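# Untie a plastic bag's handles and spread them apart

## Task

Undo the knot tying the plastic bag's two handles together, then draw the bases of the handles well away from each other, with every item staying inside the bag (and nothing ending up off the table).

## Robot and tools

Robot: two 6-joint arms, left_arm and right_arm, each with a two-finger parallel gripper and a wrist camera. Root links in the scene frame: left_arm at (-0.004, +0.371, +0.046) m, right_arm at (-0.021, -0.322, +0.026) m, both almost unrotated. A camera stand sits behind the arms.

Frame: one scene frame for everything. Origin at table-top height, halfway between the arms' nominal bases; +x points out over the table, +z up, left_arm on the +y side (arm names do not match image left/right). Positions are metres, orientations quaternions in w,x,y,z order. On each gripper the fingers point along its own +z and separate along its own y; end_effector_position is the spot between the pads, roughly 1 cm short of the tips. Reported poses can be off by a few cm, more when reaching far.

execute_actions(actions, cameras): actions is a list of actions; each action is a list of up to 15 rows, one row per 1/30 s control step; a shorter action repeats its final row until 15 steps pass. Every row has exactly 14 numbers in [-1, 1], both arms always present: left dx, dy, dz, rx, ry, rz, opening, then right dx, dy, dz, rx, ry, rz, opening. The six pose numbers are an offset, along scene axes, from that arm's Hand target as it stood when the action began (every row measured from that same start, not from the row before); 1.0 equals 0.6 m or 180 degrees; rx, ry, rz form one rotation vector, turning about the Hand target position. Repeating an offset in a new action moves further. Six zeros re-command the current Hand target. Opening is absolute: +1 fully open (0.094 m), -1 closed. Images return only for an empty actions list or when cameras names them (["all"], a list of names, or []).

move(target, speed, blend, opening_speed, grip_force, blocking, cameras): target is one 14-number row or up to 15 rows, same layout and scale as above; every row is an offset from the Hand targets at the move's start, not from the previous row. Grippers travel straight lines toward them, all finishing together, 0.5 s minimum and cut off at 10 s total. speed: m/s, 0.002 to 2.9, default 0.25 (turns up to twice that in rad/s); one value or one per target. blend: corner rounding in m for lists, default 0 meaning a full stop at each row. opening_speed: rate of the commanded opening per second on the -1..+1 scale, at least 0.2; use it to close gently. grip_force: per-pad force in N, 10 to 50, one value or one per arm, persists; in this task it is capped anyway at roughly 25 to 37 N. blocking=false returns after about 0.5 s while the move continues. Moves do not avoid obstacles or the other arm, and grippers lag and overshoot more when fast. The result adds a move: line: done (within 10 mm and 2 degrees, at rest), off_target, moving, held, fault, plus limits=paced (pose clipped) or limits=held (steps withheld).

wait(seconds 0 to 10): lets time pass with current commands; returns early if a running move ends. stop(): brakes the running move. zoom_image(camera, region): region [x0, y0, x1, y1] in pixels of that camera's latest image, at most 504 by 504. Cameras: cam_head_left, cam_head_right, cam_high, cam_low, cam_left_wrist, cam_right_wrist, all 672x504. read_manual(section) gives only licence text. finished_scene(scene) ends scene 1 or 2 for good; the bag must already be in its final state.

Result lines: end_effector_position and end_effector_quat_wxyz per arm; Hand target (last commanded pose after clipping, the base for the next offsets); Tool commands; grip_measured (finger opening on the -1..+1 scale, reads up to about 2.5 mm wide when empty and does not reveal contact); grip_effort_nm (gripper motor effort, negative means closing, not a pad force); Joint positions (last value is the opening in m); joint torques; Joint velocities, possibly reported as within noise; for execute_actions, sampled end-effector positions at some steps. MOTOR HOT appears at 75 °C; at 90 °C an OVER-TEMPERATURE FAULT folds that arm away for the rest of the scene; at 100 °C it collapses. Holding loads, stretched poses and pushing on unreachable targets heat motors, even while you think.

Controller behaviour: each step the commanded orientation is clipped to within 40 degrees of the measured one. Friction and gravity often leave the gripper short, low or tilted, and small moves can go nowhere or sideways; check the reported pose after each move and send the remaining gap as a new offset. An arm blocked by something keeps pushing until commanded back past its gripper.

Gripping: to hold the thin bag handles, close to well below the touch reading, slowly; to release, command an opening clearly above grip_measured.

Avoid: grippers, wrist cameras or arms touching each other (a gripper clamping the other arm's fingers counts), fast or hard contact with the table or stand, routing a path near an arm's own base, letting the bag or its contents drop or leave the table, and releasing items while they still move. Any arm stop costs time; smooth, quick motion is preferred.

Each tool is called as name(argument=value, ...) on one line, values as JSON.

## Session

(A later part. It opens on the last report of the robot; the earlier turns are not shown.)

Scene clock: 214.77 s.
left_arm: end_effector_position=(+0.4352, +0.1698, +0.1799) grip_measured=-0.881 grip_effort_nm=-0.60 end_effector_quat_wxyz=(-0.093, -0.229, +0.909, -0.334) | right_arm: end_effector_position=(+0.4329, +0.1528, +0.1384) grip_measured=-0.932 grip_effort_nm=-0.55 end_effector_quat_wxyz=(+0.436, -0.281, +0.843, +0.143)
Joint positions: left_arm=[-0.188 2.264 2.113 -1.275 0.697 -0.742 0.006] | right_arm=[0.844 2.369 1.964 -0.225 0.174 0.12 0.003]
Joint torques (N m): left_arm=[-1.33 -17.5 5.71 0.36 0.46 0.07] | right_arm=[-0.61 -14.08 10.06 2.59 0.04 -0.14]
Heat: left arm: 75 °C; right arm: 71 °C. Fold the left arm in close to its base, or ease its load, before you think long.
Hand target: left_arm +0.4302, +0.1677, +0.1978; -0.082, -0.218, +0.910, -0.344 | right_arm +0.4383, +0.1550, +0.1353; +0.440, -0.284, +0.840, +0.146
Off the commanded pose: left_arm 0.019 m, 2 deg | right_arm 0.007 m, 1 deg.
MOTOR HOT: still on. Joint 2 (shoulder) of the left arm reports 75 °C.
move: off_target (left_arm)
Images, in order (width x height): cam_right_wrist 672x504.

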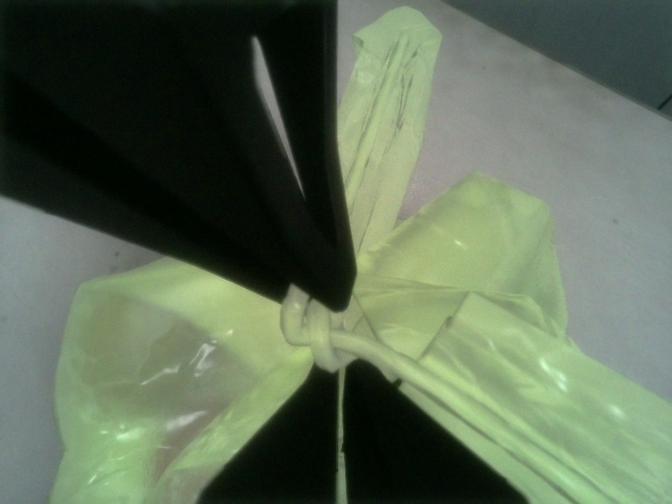

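move(target=[-0.03,0.13,-0.02,0,0,0,-1,-0.12,-0.2,0.03,0,0,0,-1], speed=0.06, cameras=["cam_right_wrist","cam_left_wrist","cam_head_right"])

Scene clock: 220.57 s.
left_arm: end_effector_position=(+0.4130, +0.2328, +0.1719) grip_measured=-0.881 grip_effort_nm=-0.60 end_effector_quat_wxyz=(-0.105, -0.217, +0.905, -0.350) | right_arm: end_effector_position=(+0.3618, +0.0508, +0.1475) grip_measured=-0.932 grip_effort_nm=-0.56 end_effector_quat_wxyz=(+0.434, -0.293, +0.836, +0.162)
Joint positions: left_arm=[-0.038 2.187 1.939 -1.334 0.749 -0.512 0.006] | right_arm=[0.79 1.882 1.225 0.046 0.086 0.08 0.003]
Joint torques (N m): left_arm=[1.28 -16.91 5.56 0.1 0.15 0.1] | right_arm=[-1.7 -14.68 6.82 2.21 0.37 -0.14]
Heat: left arm: 74 °C; right arm: 71 °C. Fold the left arm in close to its base, or ease its load, before you think long.
Hand target: left_arm +0.4122, +0.2458, +0.1858; -0.082, -0.218, +0.910, -0.344 | right_arm +0.3663, +0.0350, +0.1533; +0.440, -0.284, +0.840, +0.146
Off the commanded pose: left_arm 0.019 m, 3 deg | right_arm 0.017 m, 2 deg.
MOTOR HOT: still on. Joint 2 (shoulder) of the left arm reports 74 °C.
move: off_target (left_arm, right_arm)
Images, in order (width x height): cam_head_right 672x504, cam_left_wrist 672x504, cam_right_wrist 672x504.

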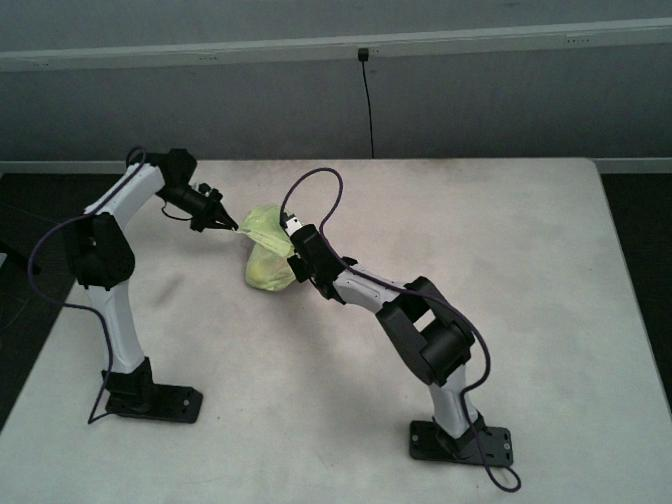

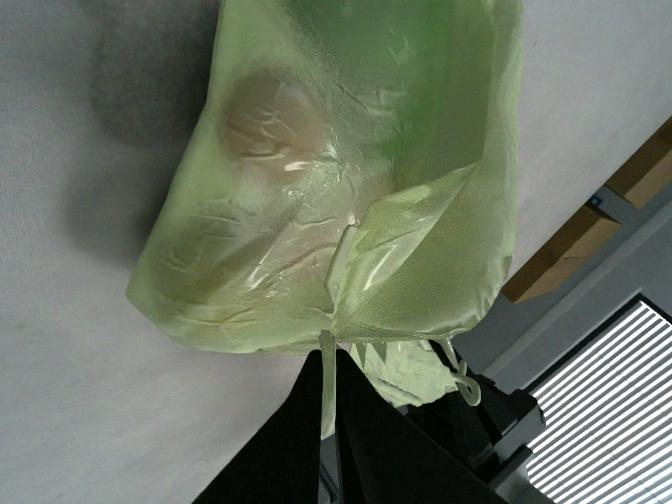

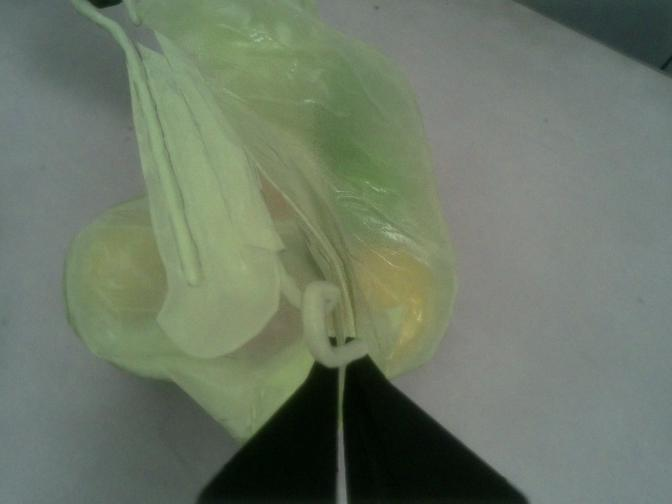

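move(target=[[0,0.07,-0.1,0,0,0,-1,-0.03,-0.05,-0.05,0,0,0,-1],[0,0.07,-0.1,0,0,0,-0.5,-0.03,-0.05,-0.05,0,0,0,-0.5],[0,0.2,-0.05,0,0,0,-0.5,-0.16,-0.17,0.03,0,0,0,-0.5]], speed=0.1, cameras=["cam_right_wrist","cam_left_wrist","cam_high"])

zoom_image(camera="cam_high", region=[290, 200, 440, 350])

Scene clock: 227.13 s.
left_arm: end_effector_position=(+0.4102, +0.3637, +0.1601) grip_measured=-0.502 grip_effort_nm=0.10 end_effector_quat_wxyz=(-0.078, -0.221, +0.908, -0.348) | right_arm: end_effector_position=(+0.2744, -0.0622, +0.1748) grip_measured=-0.502 grip_effort_nm=0.08 end_effector_quat_wxyz=(+0.444, -0.282, +0.837, +0.154)
Joint positions: left_arm=[0.266 2.268 2.028 -1.541 0.704 -0.141 0.023] | right_arm=[0.746 1.299 0.734 -0.03 0.079 0.064 0.023]
Joint torques (N m): left_arm=[-0.88 -11.07 7.76 -0.26 0.31 0.09] | right_arm=[0.31 -7.23 7.49 2.18 0.25 -0.09]
Heat: left arm: 72 °C; right arm: 70 °C. Fold the left arm in close to its base, or ease its load, before you think long.
Hand target: left_arm +0.4121, +0.3657, +0.1558; -0.082, -0.218, +0.910, -0.344 | right_arm +0.2703, -0.0670, +0.1714; +0.440, -0.284, +0.839, +0.146
Off the commanded pose: left_arm 0.005 m, 1 deg | right_arm 0.007 m, 1 deg.
MOTOR HOT: still on. Joint 2 (shoulder) of the left arm reports 72 °C.
move: done; target 2's new opening was sent with right_arm's hand 0.043 m and 8 deg from that target
Images, in order (width x height): cam_high 672x504, cam_left_wrist 672x504, cam_right_wrist 672x504.

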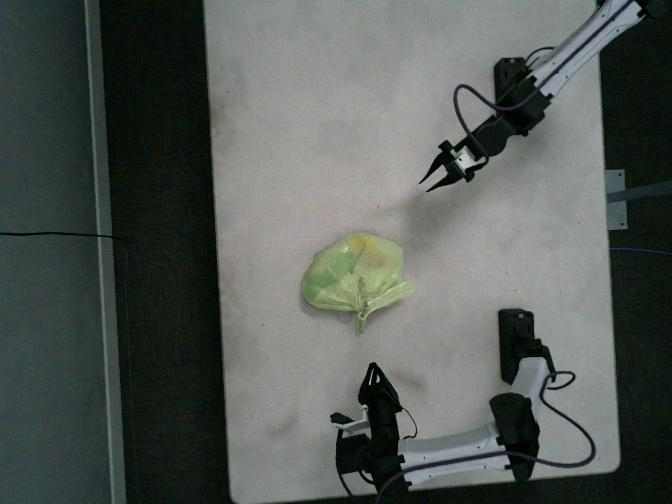

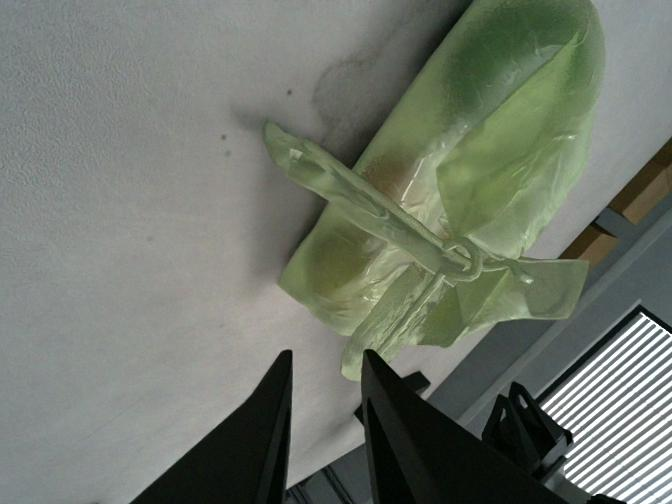

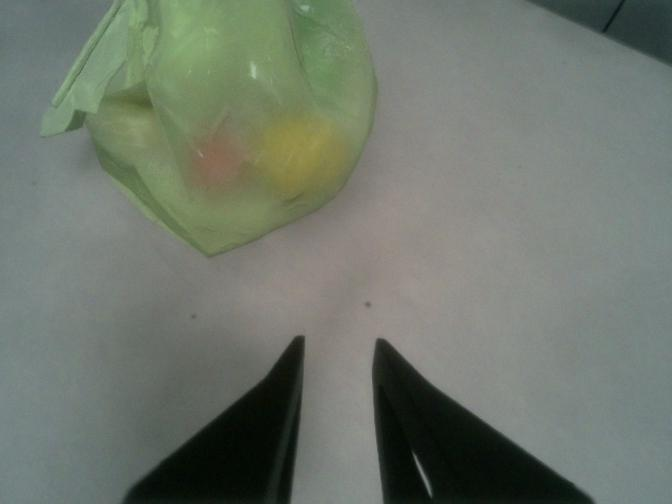

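Scaled by 3.360 from the camera's 672x504 image, which has a finer 960x720 frame.

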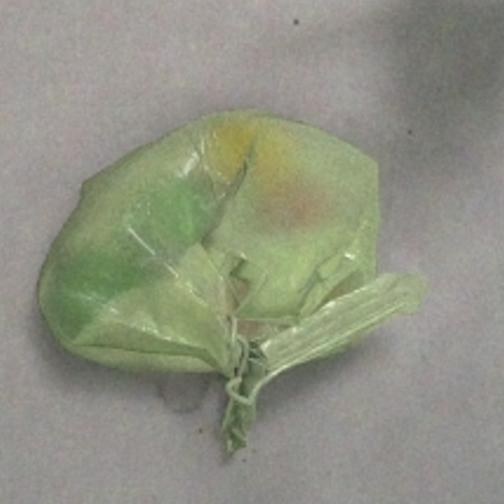

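zoom_image(camera="cam_left_wrist", region=[370, 190, 540, 330])

zoom_image(camera="cam_high", region=[340, 280, 400, 340])

Scaled by 2.965 from the camera's 672x504 image, which has a finer 960x720 frame.

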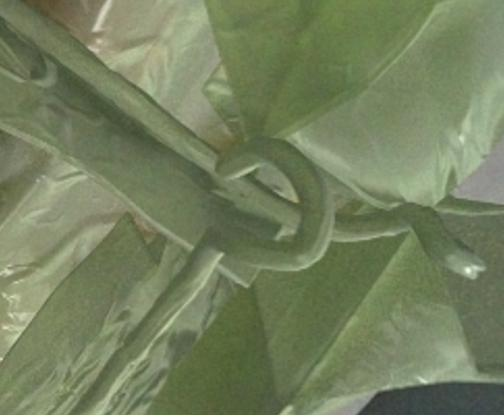

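Scaled by 8.400 from the camera's 672x504 image, which has a finer 960x720 frame.

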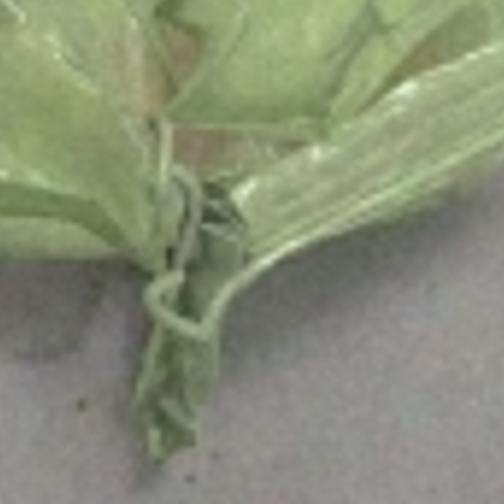

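move(target=[0.03,-0.326,0.15,0.23,0,0,-0.5,-0.05,-0.1,0,0,0,0,-0.5], speed=0.3, cameras=["cam_left_wrist"])

zoom_image(camera="cam_left_wrist", region=[220, 150, 470, 350])

Scene clock: 238.80 s.
left_arm: end_effector_position=(+0.4266, +0.1676, +0.2495) grip_measured=-0.502 grip_effort_nm=0.10 end_effector_quat_wxyz=(+0.107, -0.225, +0.964, -0.092) | right_arm: end_effector_position=(+0.2448, -0.1242, +0.1766) grip_measured=-0.502 grip_effort_nm=0.08 end_effector_quat_wxyz=(+0.448, -0.277, +0.838, +0.146)
Joint positions: left_arm=[-0.429 2.255 2.526 -1.56 0.012 -0.896 0.023] | right_arm=[0.632 1.002 0.571 -0.16 0.004 -0.001 0.023]
Joint torques (N m): left_arm=[-0.49 -11.15 7.69 0.55 -0.11 -0.1] | right_arm=[-0.59 -4.19 7.8 2.21 -0.07 -0.14]
Heat: left arm: 66 °C; right arm: 66 °C.
Hand target: left_arm +0.4302, +0.1702, +0.2457; +0.000, -0.233, +0.972, +0.000 | right_arm +0.2403, -0.1270, +0.1713; +0.440, -0.284, +0.840, +0.146
Off the commanded pose: left_arm 0.006 m, 16 deg | right_arm 0.007 m, 1 deg.
MOTOR HOT: cleared for the motors of the left arm.
joint sent to its limit (left arm) — joint 4 (wrist pitch), lower limit. The joint targets are off in orientation, not in position.
move: off_target (left_arm)
Images, in order (width x height): cam_left_wrist 672x504.

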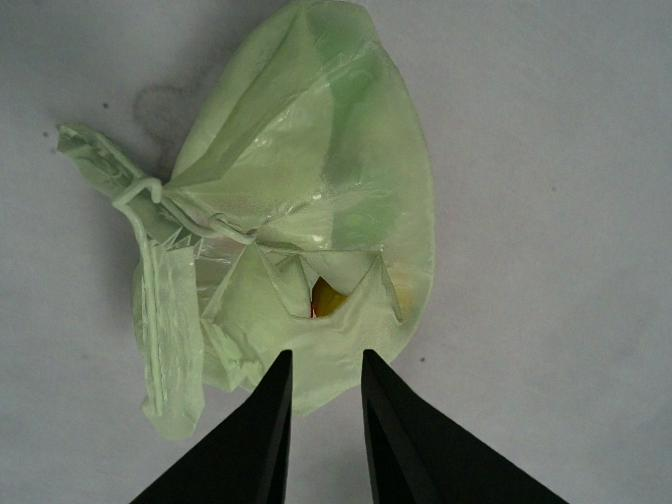

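Scaled by 2.016 from the camera's 672x504 image, which has a finer 960x720 frame.

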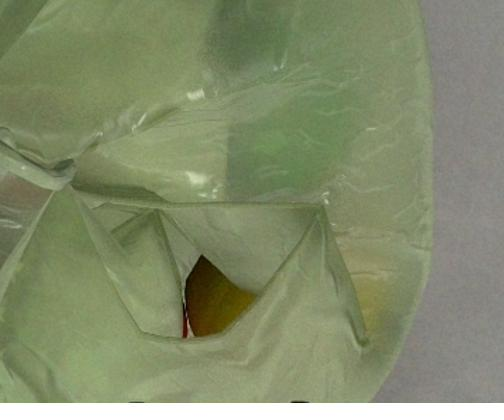

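zoom_image(camera="cam_left_wrist", region=[90, 150, 270, 300])

Scaled by 2.800 from the camera's 672x504 image, which has a finer 960x720 frame.

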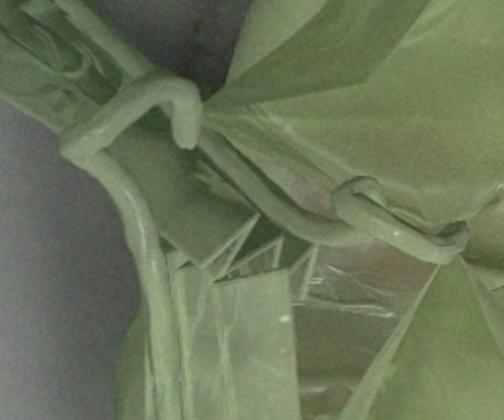

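move(target=[0.005,0.122,-0.085,0,0,-0.28,-0.4,0,0,0,0,0,0,-0.5], speed=0.25, cameras=["cam_left_wrist"])

zoom_image(camera="cam_left_wrist", region=[220, 200, 470, 400])

Scene clock: 252.73 s.
left_arm: end_effector_position=(+0.4346, +0.2396, +0.2060) grip_measured=-0.402 grip_effort_nm=0.10 end_effector_quat_wxyz=(+0.065, +0.200, +0.978, -0.011) | right_arm: end_effector_position=(+0.2448, -0.1242, +0.1766) grip_measured=-0.502 grip_effort_nm=0.08 end_effector_quat_wxyz=(+0.448, -0.277, +0.838, +0.146)
Joint positions: left_arm=[-0.279 2.267 2.389 -1.562 0.011 0.117 0.028] | right_arm=[0.632 1.002 0.571 -0.16 0.004 -0.001 0.023]
Joint torques (N m): left_arm=[-0.57 -11.48 5.33 0.34 -0.07 0.05] | right_arm=[-0.59 -4.18 7.77 2.21 -0.07 -0.15]
Heat: left arm: 63 °C; right arm: 61 °C.
Hand target: left_arm +0.4331, +0.2433, +0.1947; +0.000, +0.203, +0.979, +0.000 | right_arm +0.2403, -0.1270, +0.1713; +0.440, -0.284, +0.840, +0.146
Off the commanded pose: left_arm 0.012 m, 8 deg | right_arm 0.007 m, 1 deg.
joint sent to its limit (left arm) — joint 4 (wrist pitch), lower limit. The joint targets are off in orientation, not in position.
move: off_target (left_arm)
Images, in order (width x height): cam_left_wrist 672x504.

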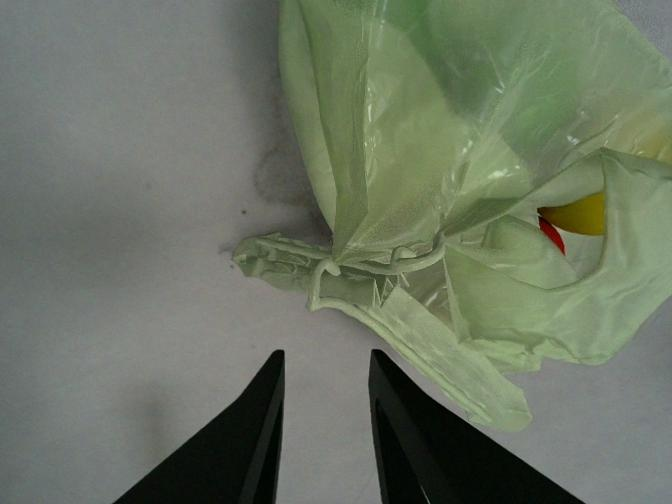

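Scaled by 2.016 from the camera's 672x504 image, which has a finer 960x720 frame.

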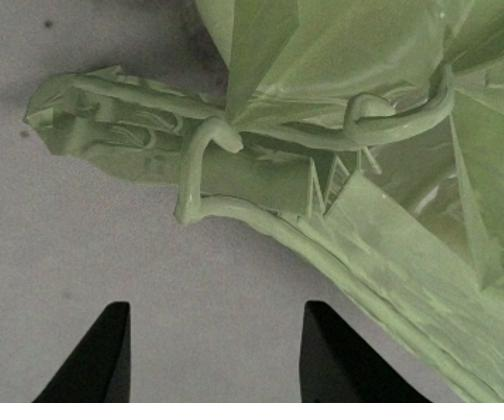

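move(target=[[0.002,0.002,-0.142,0,0,0,-0.4,0,0,0,0,0,0,-0.5],[0.002,0.002,-0.142,0,0,0,-1,0,0,0,0,0,0,-0.5]], speed=0.12, cameras=["cam_left_wrist"])

zoom_image(camera="cam_left_wrist", region=[220, 250, 470, 450])

Scene clock: 262.00 s.
left_arm: end_effector_position=(+0.4319, +0.2407, +0.1178) grip_measured=-0.882 grip_effort_nm=-0.60 end_effector_quat_wxyz=(+0.004, +0.202, +0.979, -0.005) | right_arm: end_effector_position=(+0.2448, -0.1242, +0.1766) grip_measured=-0.502 grip_effort_nm=0.08 end_effector_quat_wxyz=(+0.448, -0.277, +0.838, +0.146)
Joint positions: left_arm=[-0.279 2.324 2.137 -1.375 0.009 0.121 0.006] | right_arm=[0.632 1.002 0.571 -0.16 0.004 -0.001 0.023]
Joint torques (N m): left_arm=[-0.31 -12.48 5.85 0.33 -0.06 0.03] | right_arm=[-0.58 -4.22 7.84 2.22 -0.07 -0.15]
Heat: left arm: 62 °C; right arm: 58 °C.
Hand target: left_arm +0.4344, +0.2445, +0.1096; +0.000, +0.203, +0.979, +0.000 | right_arm +0.2403, -0.1270, +0.1713; +0.440, -0.284, +0.840, +0.146
Off the commanded pose: left_arm 0.009 m, 1 deg | right_arm 0.007 m, 1 deg.
move: done
Images, in order (width x height): cam_left_wrist 672x504.

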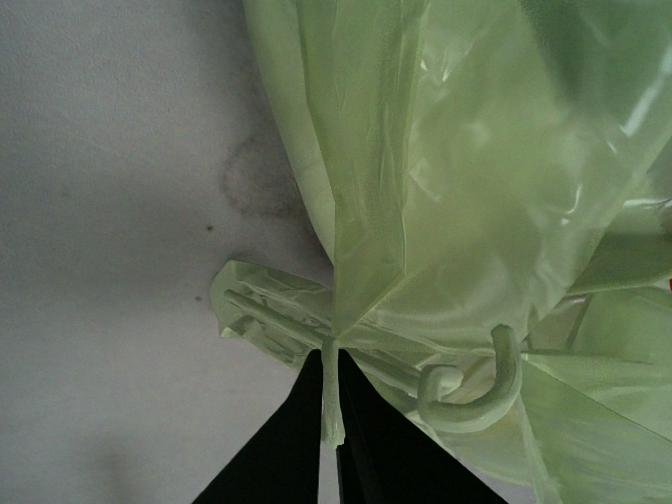

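Scaled by 2.016 from the camera's 672x504 image, which has a finer 960x720 frame.

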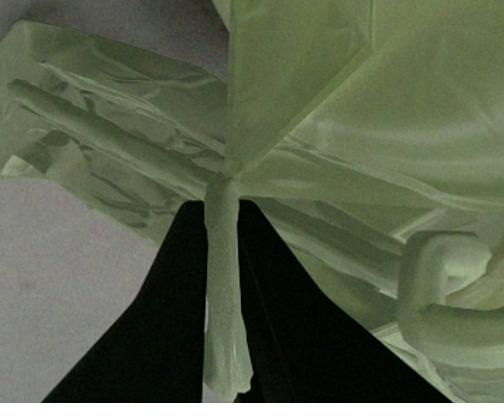

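move(target=[0,0.09,0.11,0,0,0,-1,0.16,0.30,0.12,0,0,0,-0.5], speed=0.1, cameras=["cam_left_wrist","cam_right_wrist"])

zoom_image(camera="cam_right_wrist", region=[180, 80, 430, 330])

zoom_image(camera="cam_left_wrist", region=[320, 220, 570, 470])

Scene clock: 267.90 s.
left_arm: end_effector_position=(+0.4336, +0.2945, +0.1582) grip_measured=-0.882 grip_effort_nm=-0.60 end_effector_quat_wxyz=(-0.006, +0.202, +0.979, -0.005) | right_arm: end_effector_position=(+0.3341, +0.0496, +0.2406) grip_measured=-0.502 grip_effort_nm=0.08 end_effector_quat_wxyz=(+0.440, -0.289, +0.837, +0.148)
Joint positions: left_arm=[-0.161 2.324 2.299 -1.558 0.009 0.238 0.006] | right_arm=[0.855 1.727 1.415 -0.303 0.169 0.112 0.023]
Joint torques (N m): left_arm=[-0.27 -16.44 7.38 0.05 -0.06 0.03] | right_arm=[0.4 -8.59 11.79 2.17 0.27 0.08]
Heat: left arm: 60 °C; right arm: 57 °C.
Hand target: left_arm +0.4344, +0.2986, +0.1756; +0.000, +0.203, +0.979, +0.000 | right_arm +0.3363, +0.0530, +0.2433; +0.440, -0.284, +0.840, +0.146
Off the commanded pose: left_arm 0.018 m, 1 deg | right_arm 0.005 m, 1 deg.
joint sent to its limit (left arm) — joint 4 (wrist pitch), lower limit. The joint targets still meet the commanded pose.
move: off_target (left_arm)
Images, in order (width x height): cam_left_wrist 672x504, cam_right_wrist 672x504.

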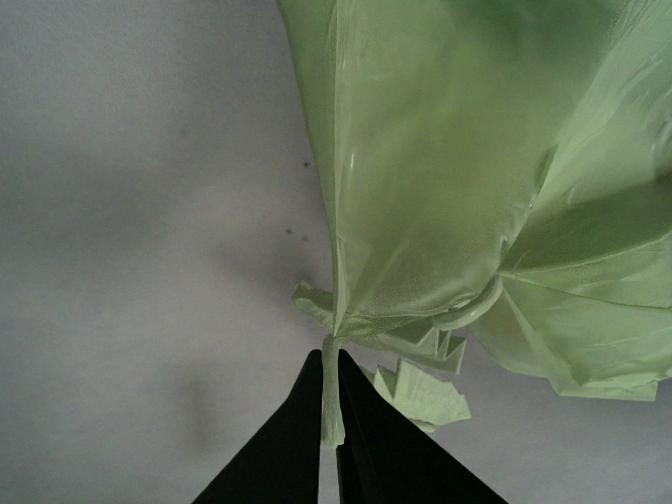

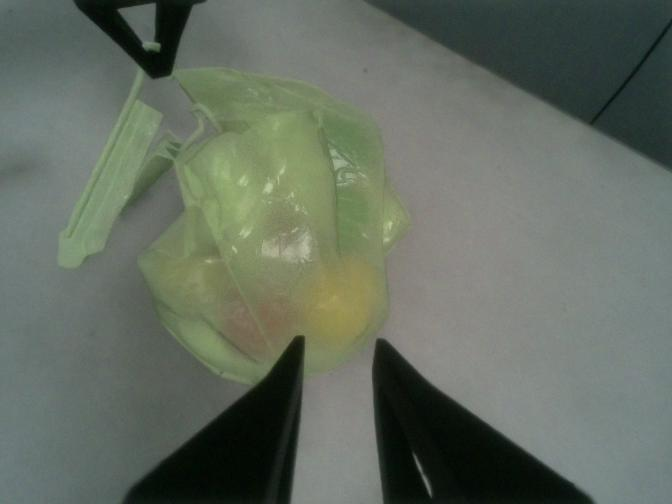

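Scaled by 2.016 from the camera's 672x504 image, which has a finer 960x720 frame.

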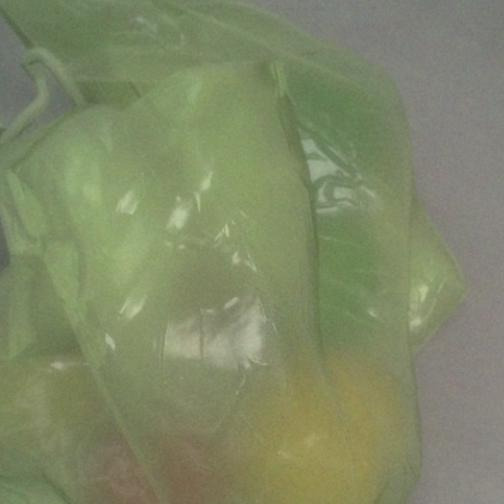

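Scaled by 2.016 from the camera's 672x504 image, which has a finer 960x720 frame.

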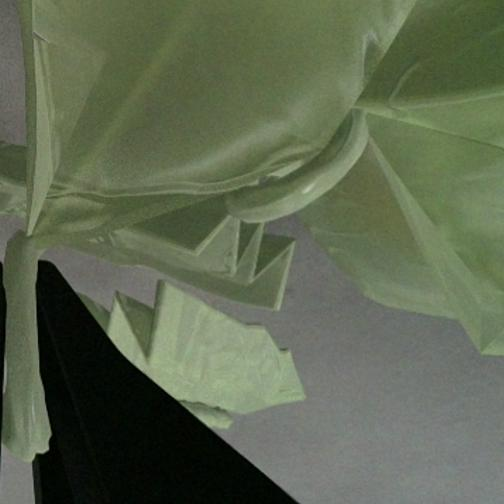

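move(target=[0,0.04,0.085,0,0,0,-1,0.081,0.25,-0.03,0.326,0.251,-0.284,-0.45], speed=0.12, cameras=["cam_left_wrist","cam_right_wrist"])

zoom_image(camera="cam_right_wrist", region=[200, 120, 450, 370])

zoom_image(camera="cam_left_wrist", region=[320, 220, 570, 470])

Scene clock: 291.63 s.
left_arm: end_effector_position=(+0.4349, +0.3175, +0.2005) grip_measured=-0.882 grip_effort_nm=-0.60 end_effector_quat_wxyz=(+0.044, +0.202, +0.978, -0.001) | right_arm: end_effector_position=(+0.3852, +0.2006, +0.2302) grip_measured=-0.451 grip_effort_nm=0.08 end_effector_quat_wxyz=(+0.201, +0.386, +0.796, +0.421)
Joint positions: left_arm=[-0.109 2.224 2.299 -1.558 0.009 0.291 0.006] | right_arm=[0.964 2.416 2.403 -0.61 0.245 1.749 0.026]
Joint torques (N m): left_arm=[-0.08 -17.09 7.91 0.23 -0.04 0.02] | right_arm=[0.44 -13.79 11.38 2.04 0.36 -0.01]
Heat: left arm: 63 °C; right arm: 56 °C.
Hand target: left_arm +0.4343, +0.3226, +0.2265; +0.000, +0.203, +0.979, +0.000 | right_arm +0.3849, +0.2031, +0.2252; +0.202, +0.391, +0.797, +0.414
Off the commanded pose: left_arm 0.027 m, 5 deg | right_arm 0.005 m, 1 deg.
joint sent to its limit (left arm) — joint 4 (wrist pitch), lower limit. The joint targets are off in orientation, not in position.
move: off_target (left_arm)
Images, in order (width x height): cam_left_wrist 672x504, cam_right_wrist 672x504.

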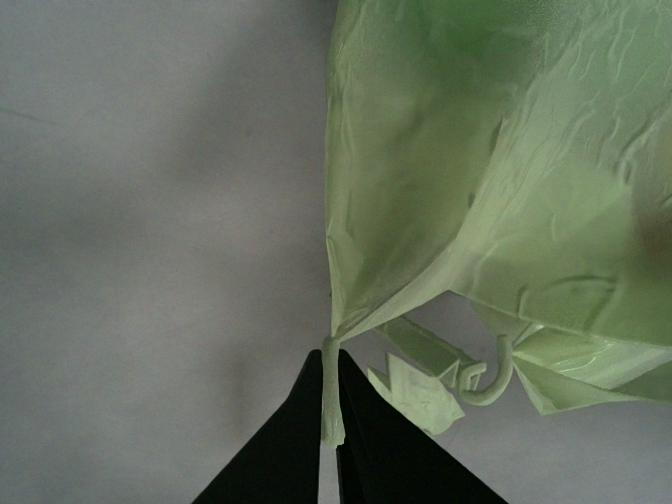

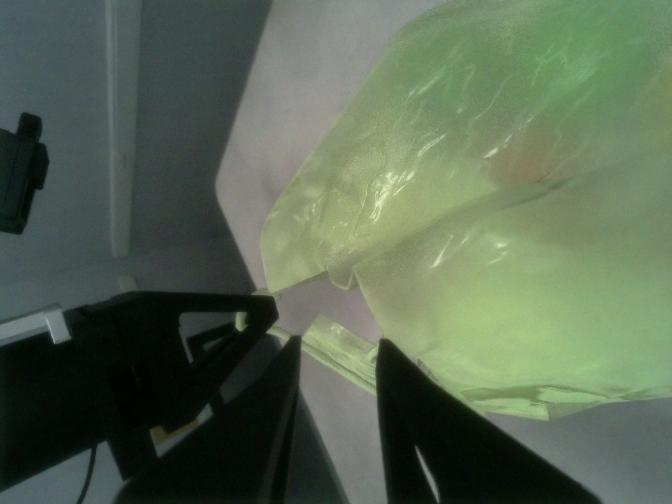

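Scaled by 2.016 from the camera's 672x504 image, which has a finer 960x720 frame.

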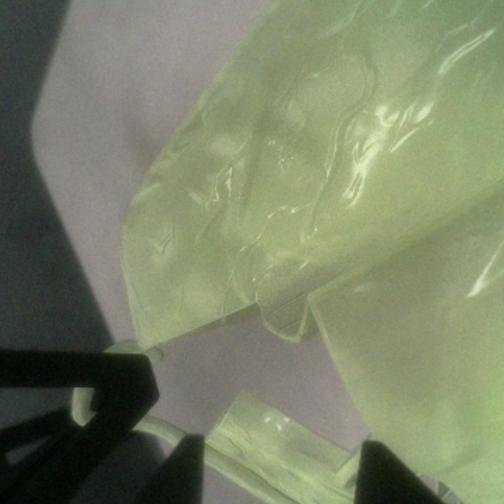

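Scaled by 2.016 from the camera's 672x504 image, which has a finer 960x720 frame.

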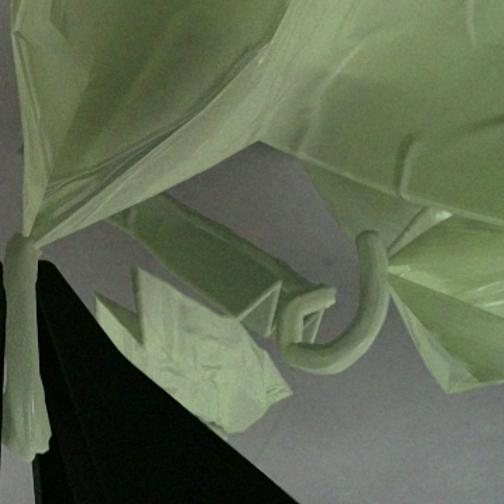

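move(target=[0,0,0,0,0,0,-1,-0.049,0.058,-0.064,0,0,0,-0.35], speed=0.15, cameras=["cam_left_wrist","cam_right_wrist"])

zoom_image(camera="cam_right_wrist", region=[200, 220, 450, 470])

zoom_image(camera="cam_left_wrist", region=[350, 250, 600, 500])

Scene clock: 301.00 s.
left_arm: end_effector_position=(+0.4349, +0.3175, +0.2005) grip_measured=-0.882 grip_effort_nm=-0.60 end_effector_quat_wxyz=(+0.044, +0.202, +0.978, -0.001) | right_arm: end_effector_position=(+0.3491, +0.2376, +0.1919) grip_measured=-0.352 grip_effort_nm=0.08 end_effector_quat_wxyz=(+0.197, +0.382, +0.803, +0.413)
Joint positions: left_arm=[-0.109 2.224 2.299 -1.558 0.009 0.291 0.006] | right_arm=[1.056 2.487 2.397 -0.567 0.309 1.801 0.03]
Joint torques (N m): left_arm=[-0.1 -17.1 7.9 0.23 -0.04 0.03] | right_arm=[-0.46 -14.89 9.18 2.4 0.38 0.01]
Heat: left arm: 64 °C; right arm: 60 °C.
Hand target: left_arm +0.4344, +0.3226, +0.2265; +0.000, +0.203, +0.979, +0.000 | right_arm +0.3556, +0.2378, +0.1869; +0.202, +0.391, +0.797, +0.414
Off the commanded pose: left_arm 0.026 m, 5 deg | right_arm 0.008 m, 1 deg.
joint sent to its limit (left arm) — joint 4 (wrist pitch), lower limit. The joint targets are off in orientation, not in position.
move: off_target (left_arm)
Images, in order (width x height): cam_left_wrist 672x504, cam_right_wrist 672x504.

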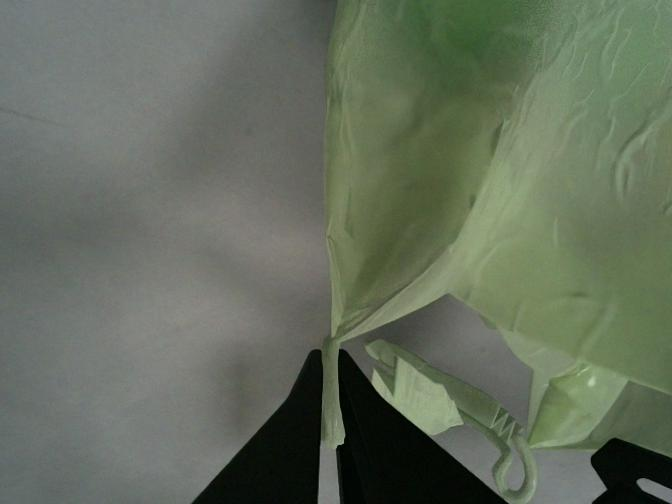

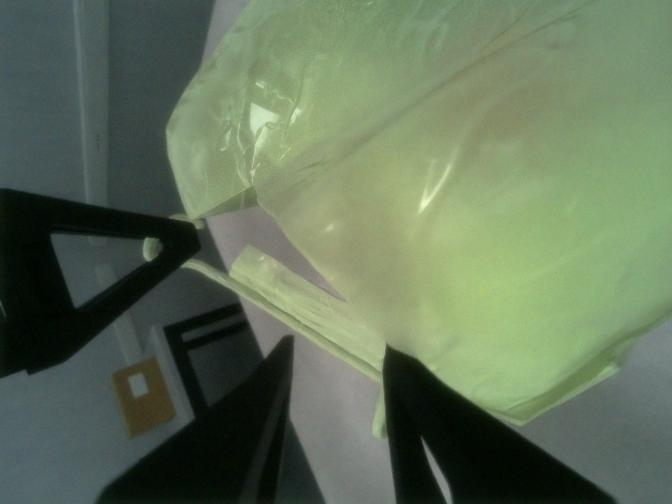

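Scaled by 2.016 from the camera's 672x504 image, which has a finer 960x720 frame.

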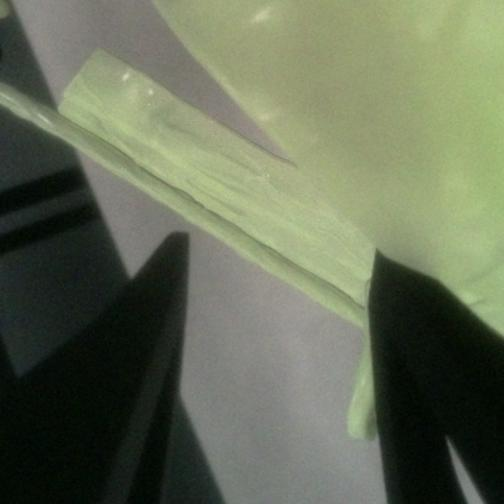

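Scaled by 2.016 from the camera's 672x504 image, which has a finer 960x720 frame.

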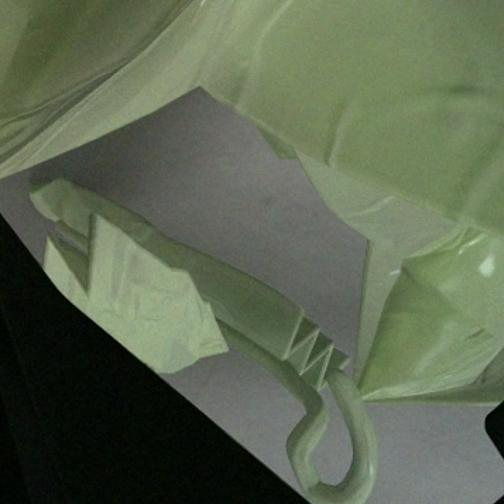

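move(target=[[0,0,0,0,0,0,-1,-0.038,0.033,-0.026,0,0,0,-0.2]], speed=0.08, cameras=["cam_left_wrist","cam_right_wrist"])

zoom_image(camera="cam_right_wrist", region=[200, 220, 450, 470])

zoom_image(camera="cam_left_wrist", region=[400, 270, 630, 500])

Scene clock: 310.43 s.
left_arm: end_effector_position=(+0.4349, +0.3175, +0.2005) grip_measured=-0.882 grip_effort_nm=-0.60 end_effector_quat_wxyz=(+0.044, +0.202, +0.978, -0.001) | right_arm: end_effector_position=(+0.3276, +0.2547, +0.1704) grip_measured=-0.202 grip_effort_nm=0.08 end_effector_quat_wxyz=(+0.198, +0.384, +0.805, +0.407)
Joint positions: left_arm=[-0.109 2.224 2.299 -1.559 0.009 0.291 0.006] | right_arm=[1.107 2.528 2.397 -0.55 0.352 1.836 0.038]
Joint torques (N m): left_arm=[-0.1 -17.13 7.91 0.23 -0.04 0.03] | right_arm=[-0.21 -14.9 11 2.3 0.4 0]
Heat: left arm: 64 °C; right arm: 62 °C.
Hand target: left_arm +0.4344, +0.3226, +0.2265; +0.000, +0.203, +0.979, +0.000 | right_arm +0.3327, +0.2576, +0.1713; +0.202, +0.391, +0.797, +0.414
Off the commanded pose: left_arm 0.027 m, 5 deg | right_arm 0.006 m, 2 deg.
joint sent to its limit (left arm) — joint 4 (wrist pitch), lower limit. The joint targets are off in orientation, not in position.
move: off_target (left_arm)
Images, in order (width x height): cam_left_wrist 672x504, cam_right_wrist 672x504.

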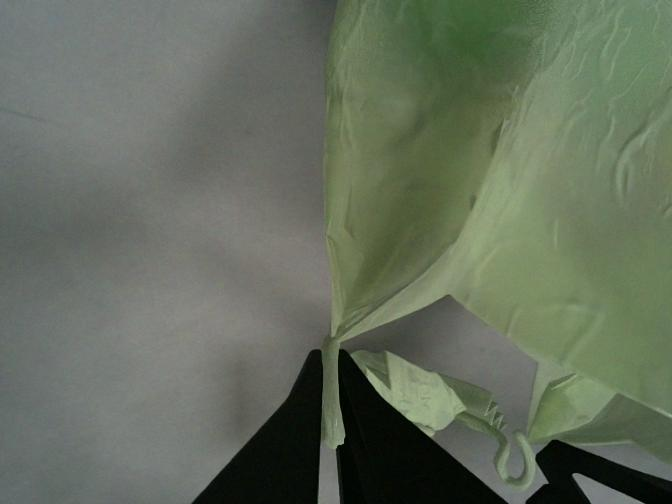

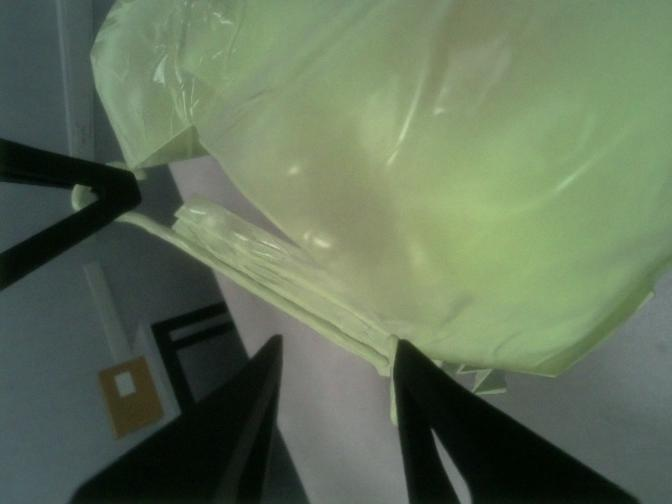

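Scaled by 2.016 from the camera's 672x504 image, which has a finer 960x720 frame.

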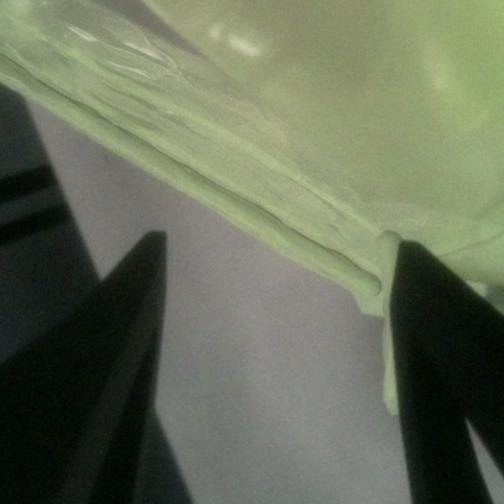

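Scaled by 2.191 from the camera's 672x504 image, which has a finer 960x720 frame.

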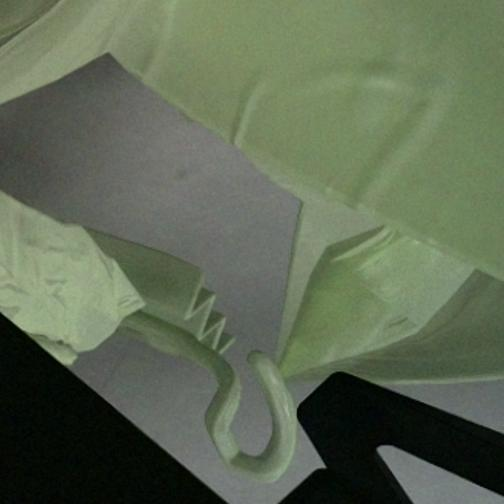

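move(target=[[0,0,0,0,0,0,-1,0.014,0.011,-0.024,0,0,0,-0.2],[0,0,0,0,0,0,-1,0.014,0.011,-0.024,0,0,0,-1]], speed=0.08, cameras=["cam_left_wrist","cam_right_wrist"])

zoom_image(camera="cam_left_wrist", region=[400, 270, 630, 500])

Scene clock: 314.83 s.
left_arm: end_effector_position=(+0.4348, +0.3175, +0.2005) grip_measured=-0.882 grip_effort_nm=-0.60 end_effector_quat_wxyz=(+0.044, +0.202, +0.978, -0.001) | right_arm: end_effector_position=(+0.3345, +0.2628, +0.1579) grip_measured=-0.991 grip_effort_nm=-0.52 end_effector_quat_wxyz=(+0.198, +0.385, +0.802, +0.410)
Joint positions: left_arm=[-0.109 2.224 2.299 -1.559 0.009 0.291 0.006] | right_arm=[1.103 2.593 2.465 -0.544 0.352 1.836 0]
Joint torques (N m): left_arm=[-0.1 -17.11 7.9 0.24 -0.04 0.02] | right_arm=[-0.59 -14.94 11.44 2.22 0.35 -0.07]
Heat: left arm: 65 °C; right arm: 64 °C.
Hand target: left_arm +0.4343, +0.3226, +0.2265; +0.000, +0.203, +0.979, +0.000 | right_arm +0.3412, +0.2642, +0.1570; +0.202, +0.391, +0.797, +0.414
Off the commanded pose: left_arm 0.027 m, 5 deg | right_arm 0.007 m, 1 deg.
joint sent to its limit (left arm) — joint 4 (wrist pitch), lower limit. The joint targets are off in orientation, not in position.
move: off_target (left_arm)
Images, in order (width x height): cam_left_wrist 672x504, cam_right_wrist 672x504.

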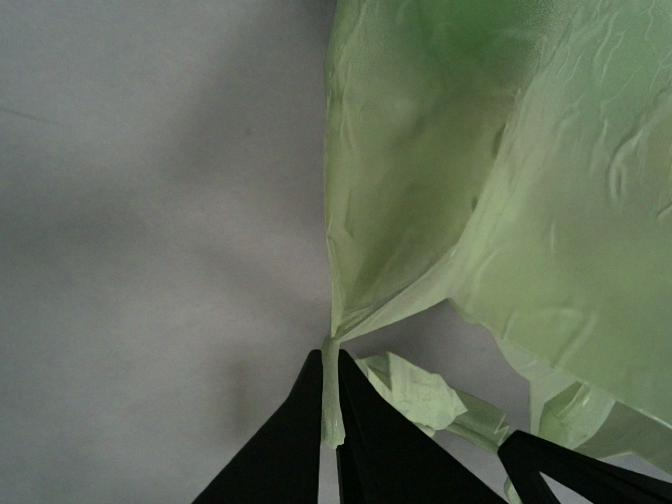

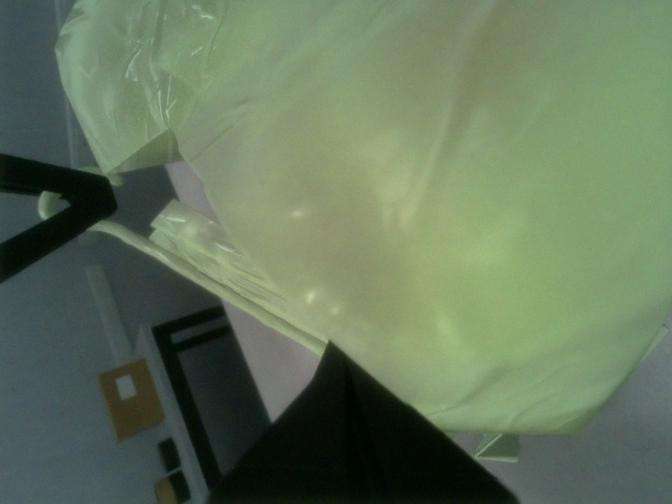

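Scaled by 2.191 from the camera's 672x504 image, which has a finer 960x720 frame.

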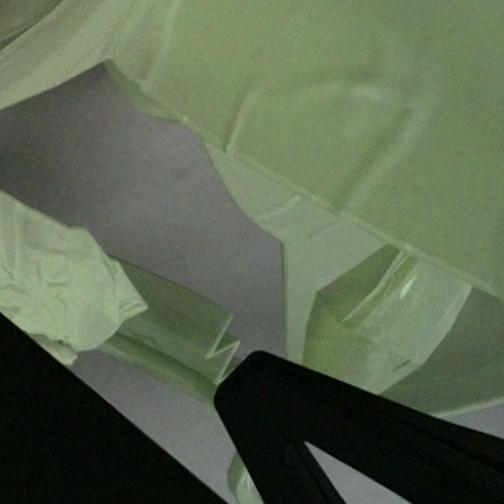

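move(target=[[0,0,0,0,0,0,-1,-0.02,-0.016,0.02,0,0,0,-1],[0,0,0,0,0,0,-1,-0.02,-0.016,0.02,0,0,0,-0.1],[0,0,0,0,0,0,-1,-0.036,-0.03,-0.01,0,0,0,-0.1]], speed=0.1, cameras=["cam_left_wrist","cam_right_wrist"])

zoom_image(camera="cam_left_wrist", region=[430, 290, 640, 500])

zoom_image(camera="cam_right_wrist", region=[230, 250, 480, 500])

Scene clock: 321.23 s.
left_arm: end_effector_position=(+0.4347, +0.3175, +0.2004) grip_measured=-0.882 grip_effort_nm=-0.60 end_effector_quat_wxyz=(+0.043, +0.202, +0.978, -0.001) | right_arm: end_effector_position=(+0.3204, +0.2446, +0.1211) grip_measured=-0.102 grip_effort_nm=0.08 end_effector_quat_wxyz=(+0.199, +0.387, +0.812, +0.389)
Joint positions: left_arm=[-0.109 2.224 2.299 -1.559 0.009 0.291 0.006] | right_arm=[1.112 2.489 2.159 -0.392 0.362 1.847 0.042]
Joint torques (N m): left_arm=[-0.1 -17.1 7.91 0.23 -0.04 0.03] | right_arm=[0.39 -21.38 7.95 2.28 0.42 -0.02]
Heat: left arm: 65 °C; right arm: 66 °C.
Hand target: left_arm +0.4344, +0.3226, +0.2265; +0.000, +0.203, +0.979, +0.000 | right_arm +0.3196, +0.2461, +0.1509; +0.202, +0.391, +0.797, +0.414
Off the commanded pose: left_arm 0.027 m, 5 deg | right_arm 0.030 m, 3 deg.
joint sent to its limit (left arm) — joint 4 (wrist pitch), lower limit. The joint targets are off in orientation, not in position.
move: off_target (left_arm, right_arm); target 2's new opening was sent with right_arm's hand 0.029 m and 3 deg from that target
Images, in order (width x height): cam_left_wrist 672x504, cam_right_wrist 672x504.

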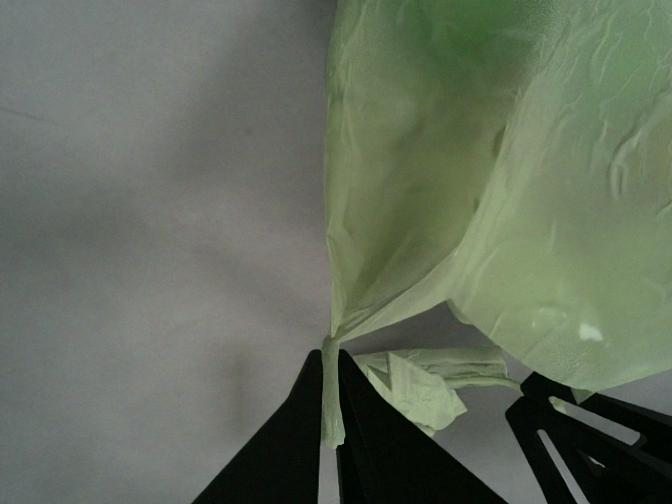

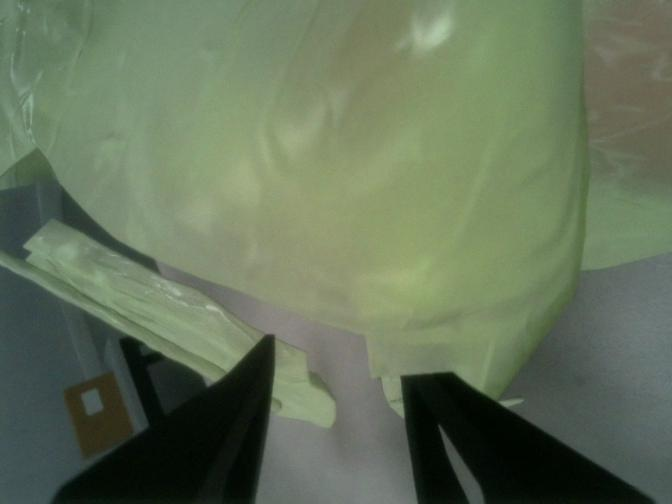

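Scaled by 2.400 from the camera's 672x504 image, which has a finer 960x720 frame.

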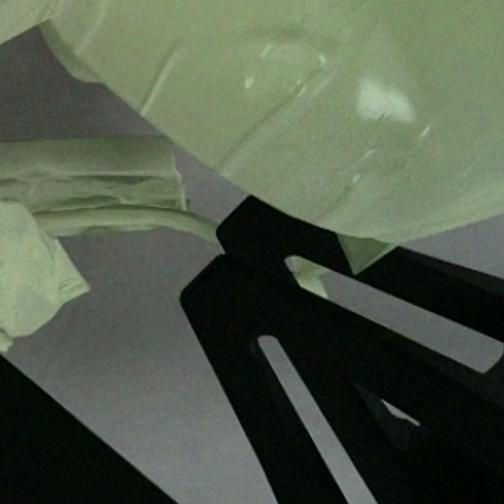

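Scaled by 2.016 from the camera's 672x504 image, which has a finer 960x720 frame.

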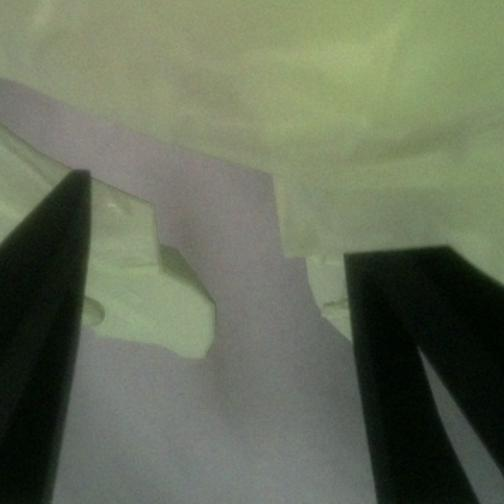

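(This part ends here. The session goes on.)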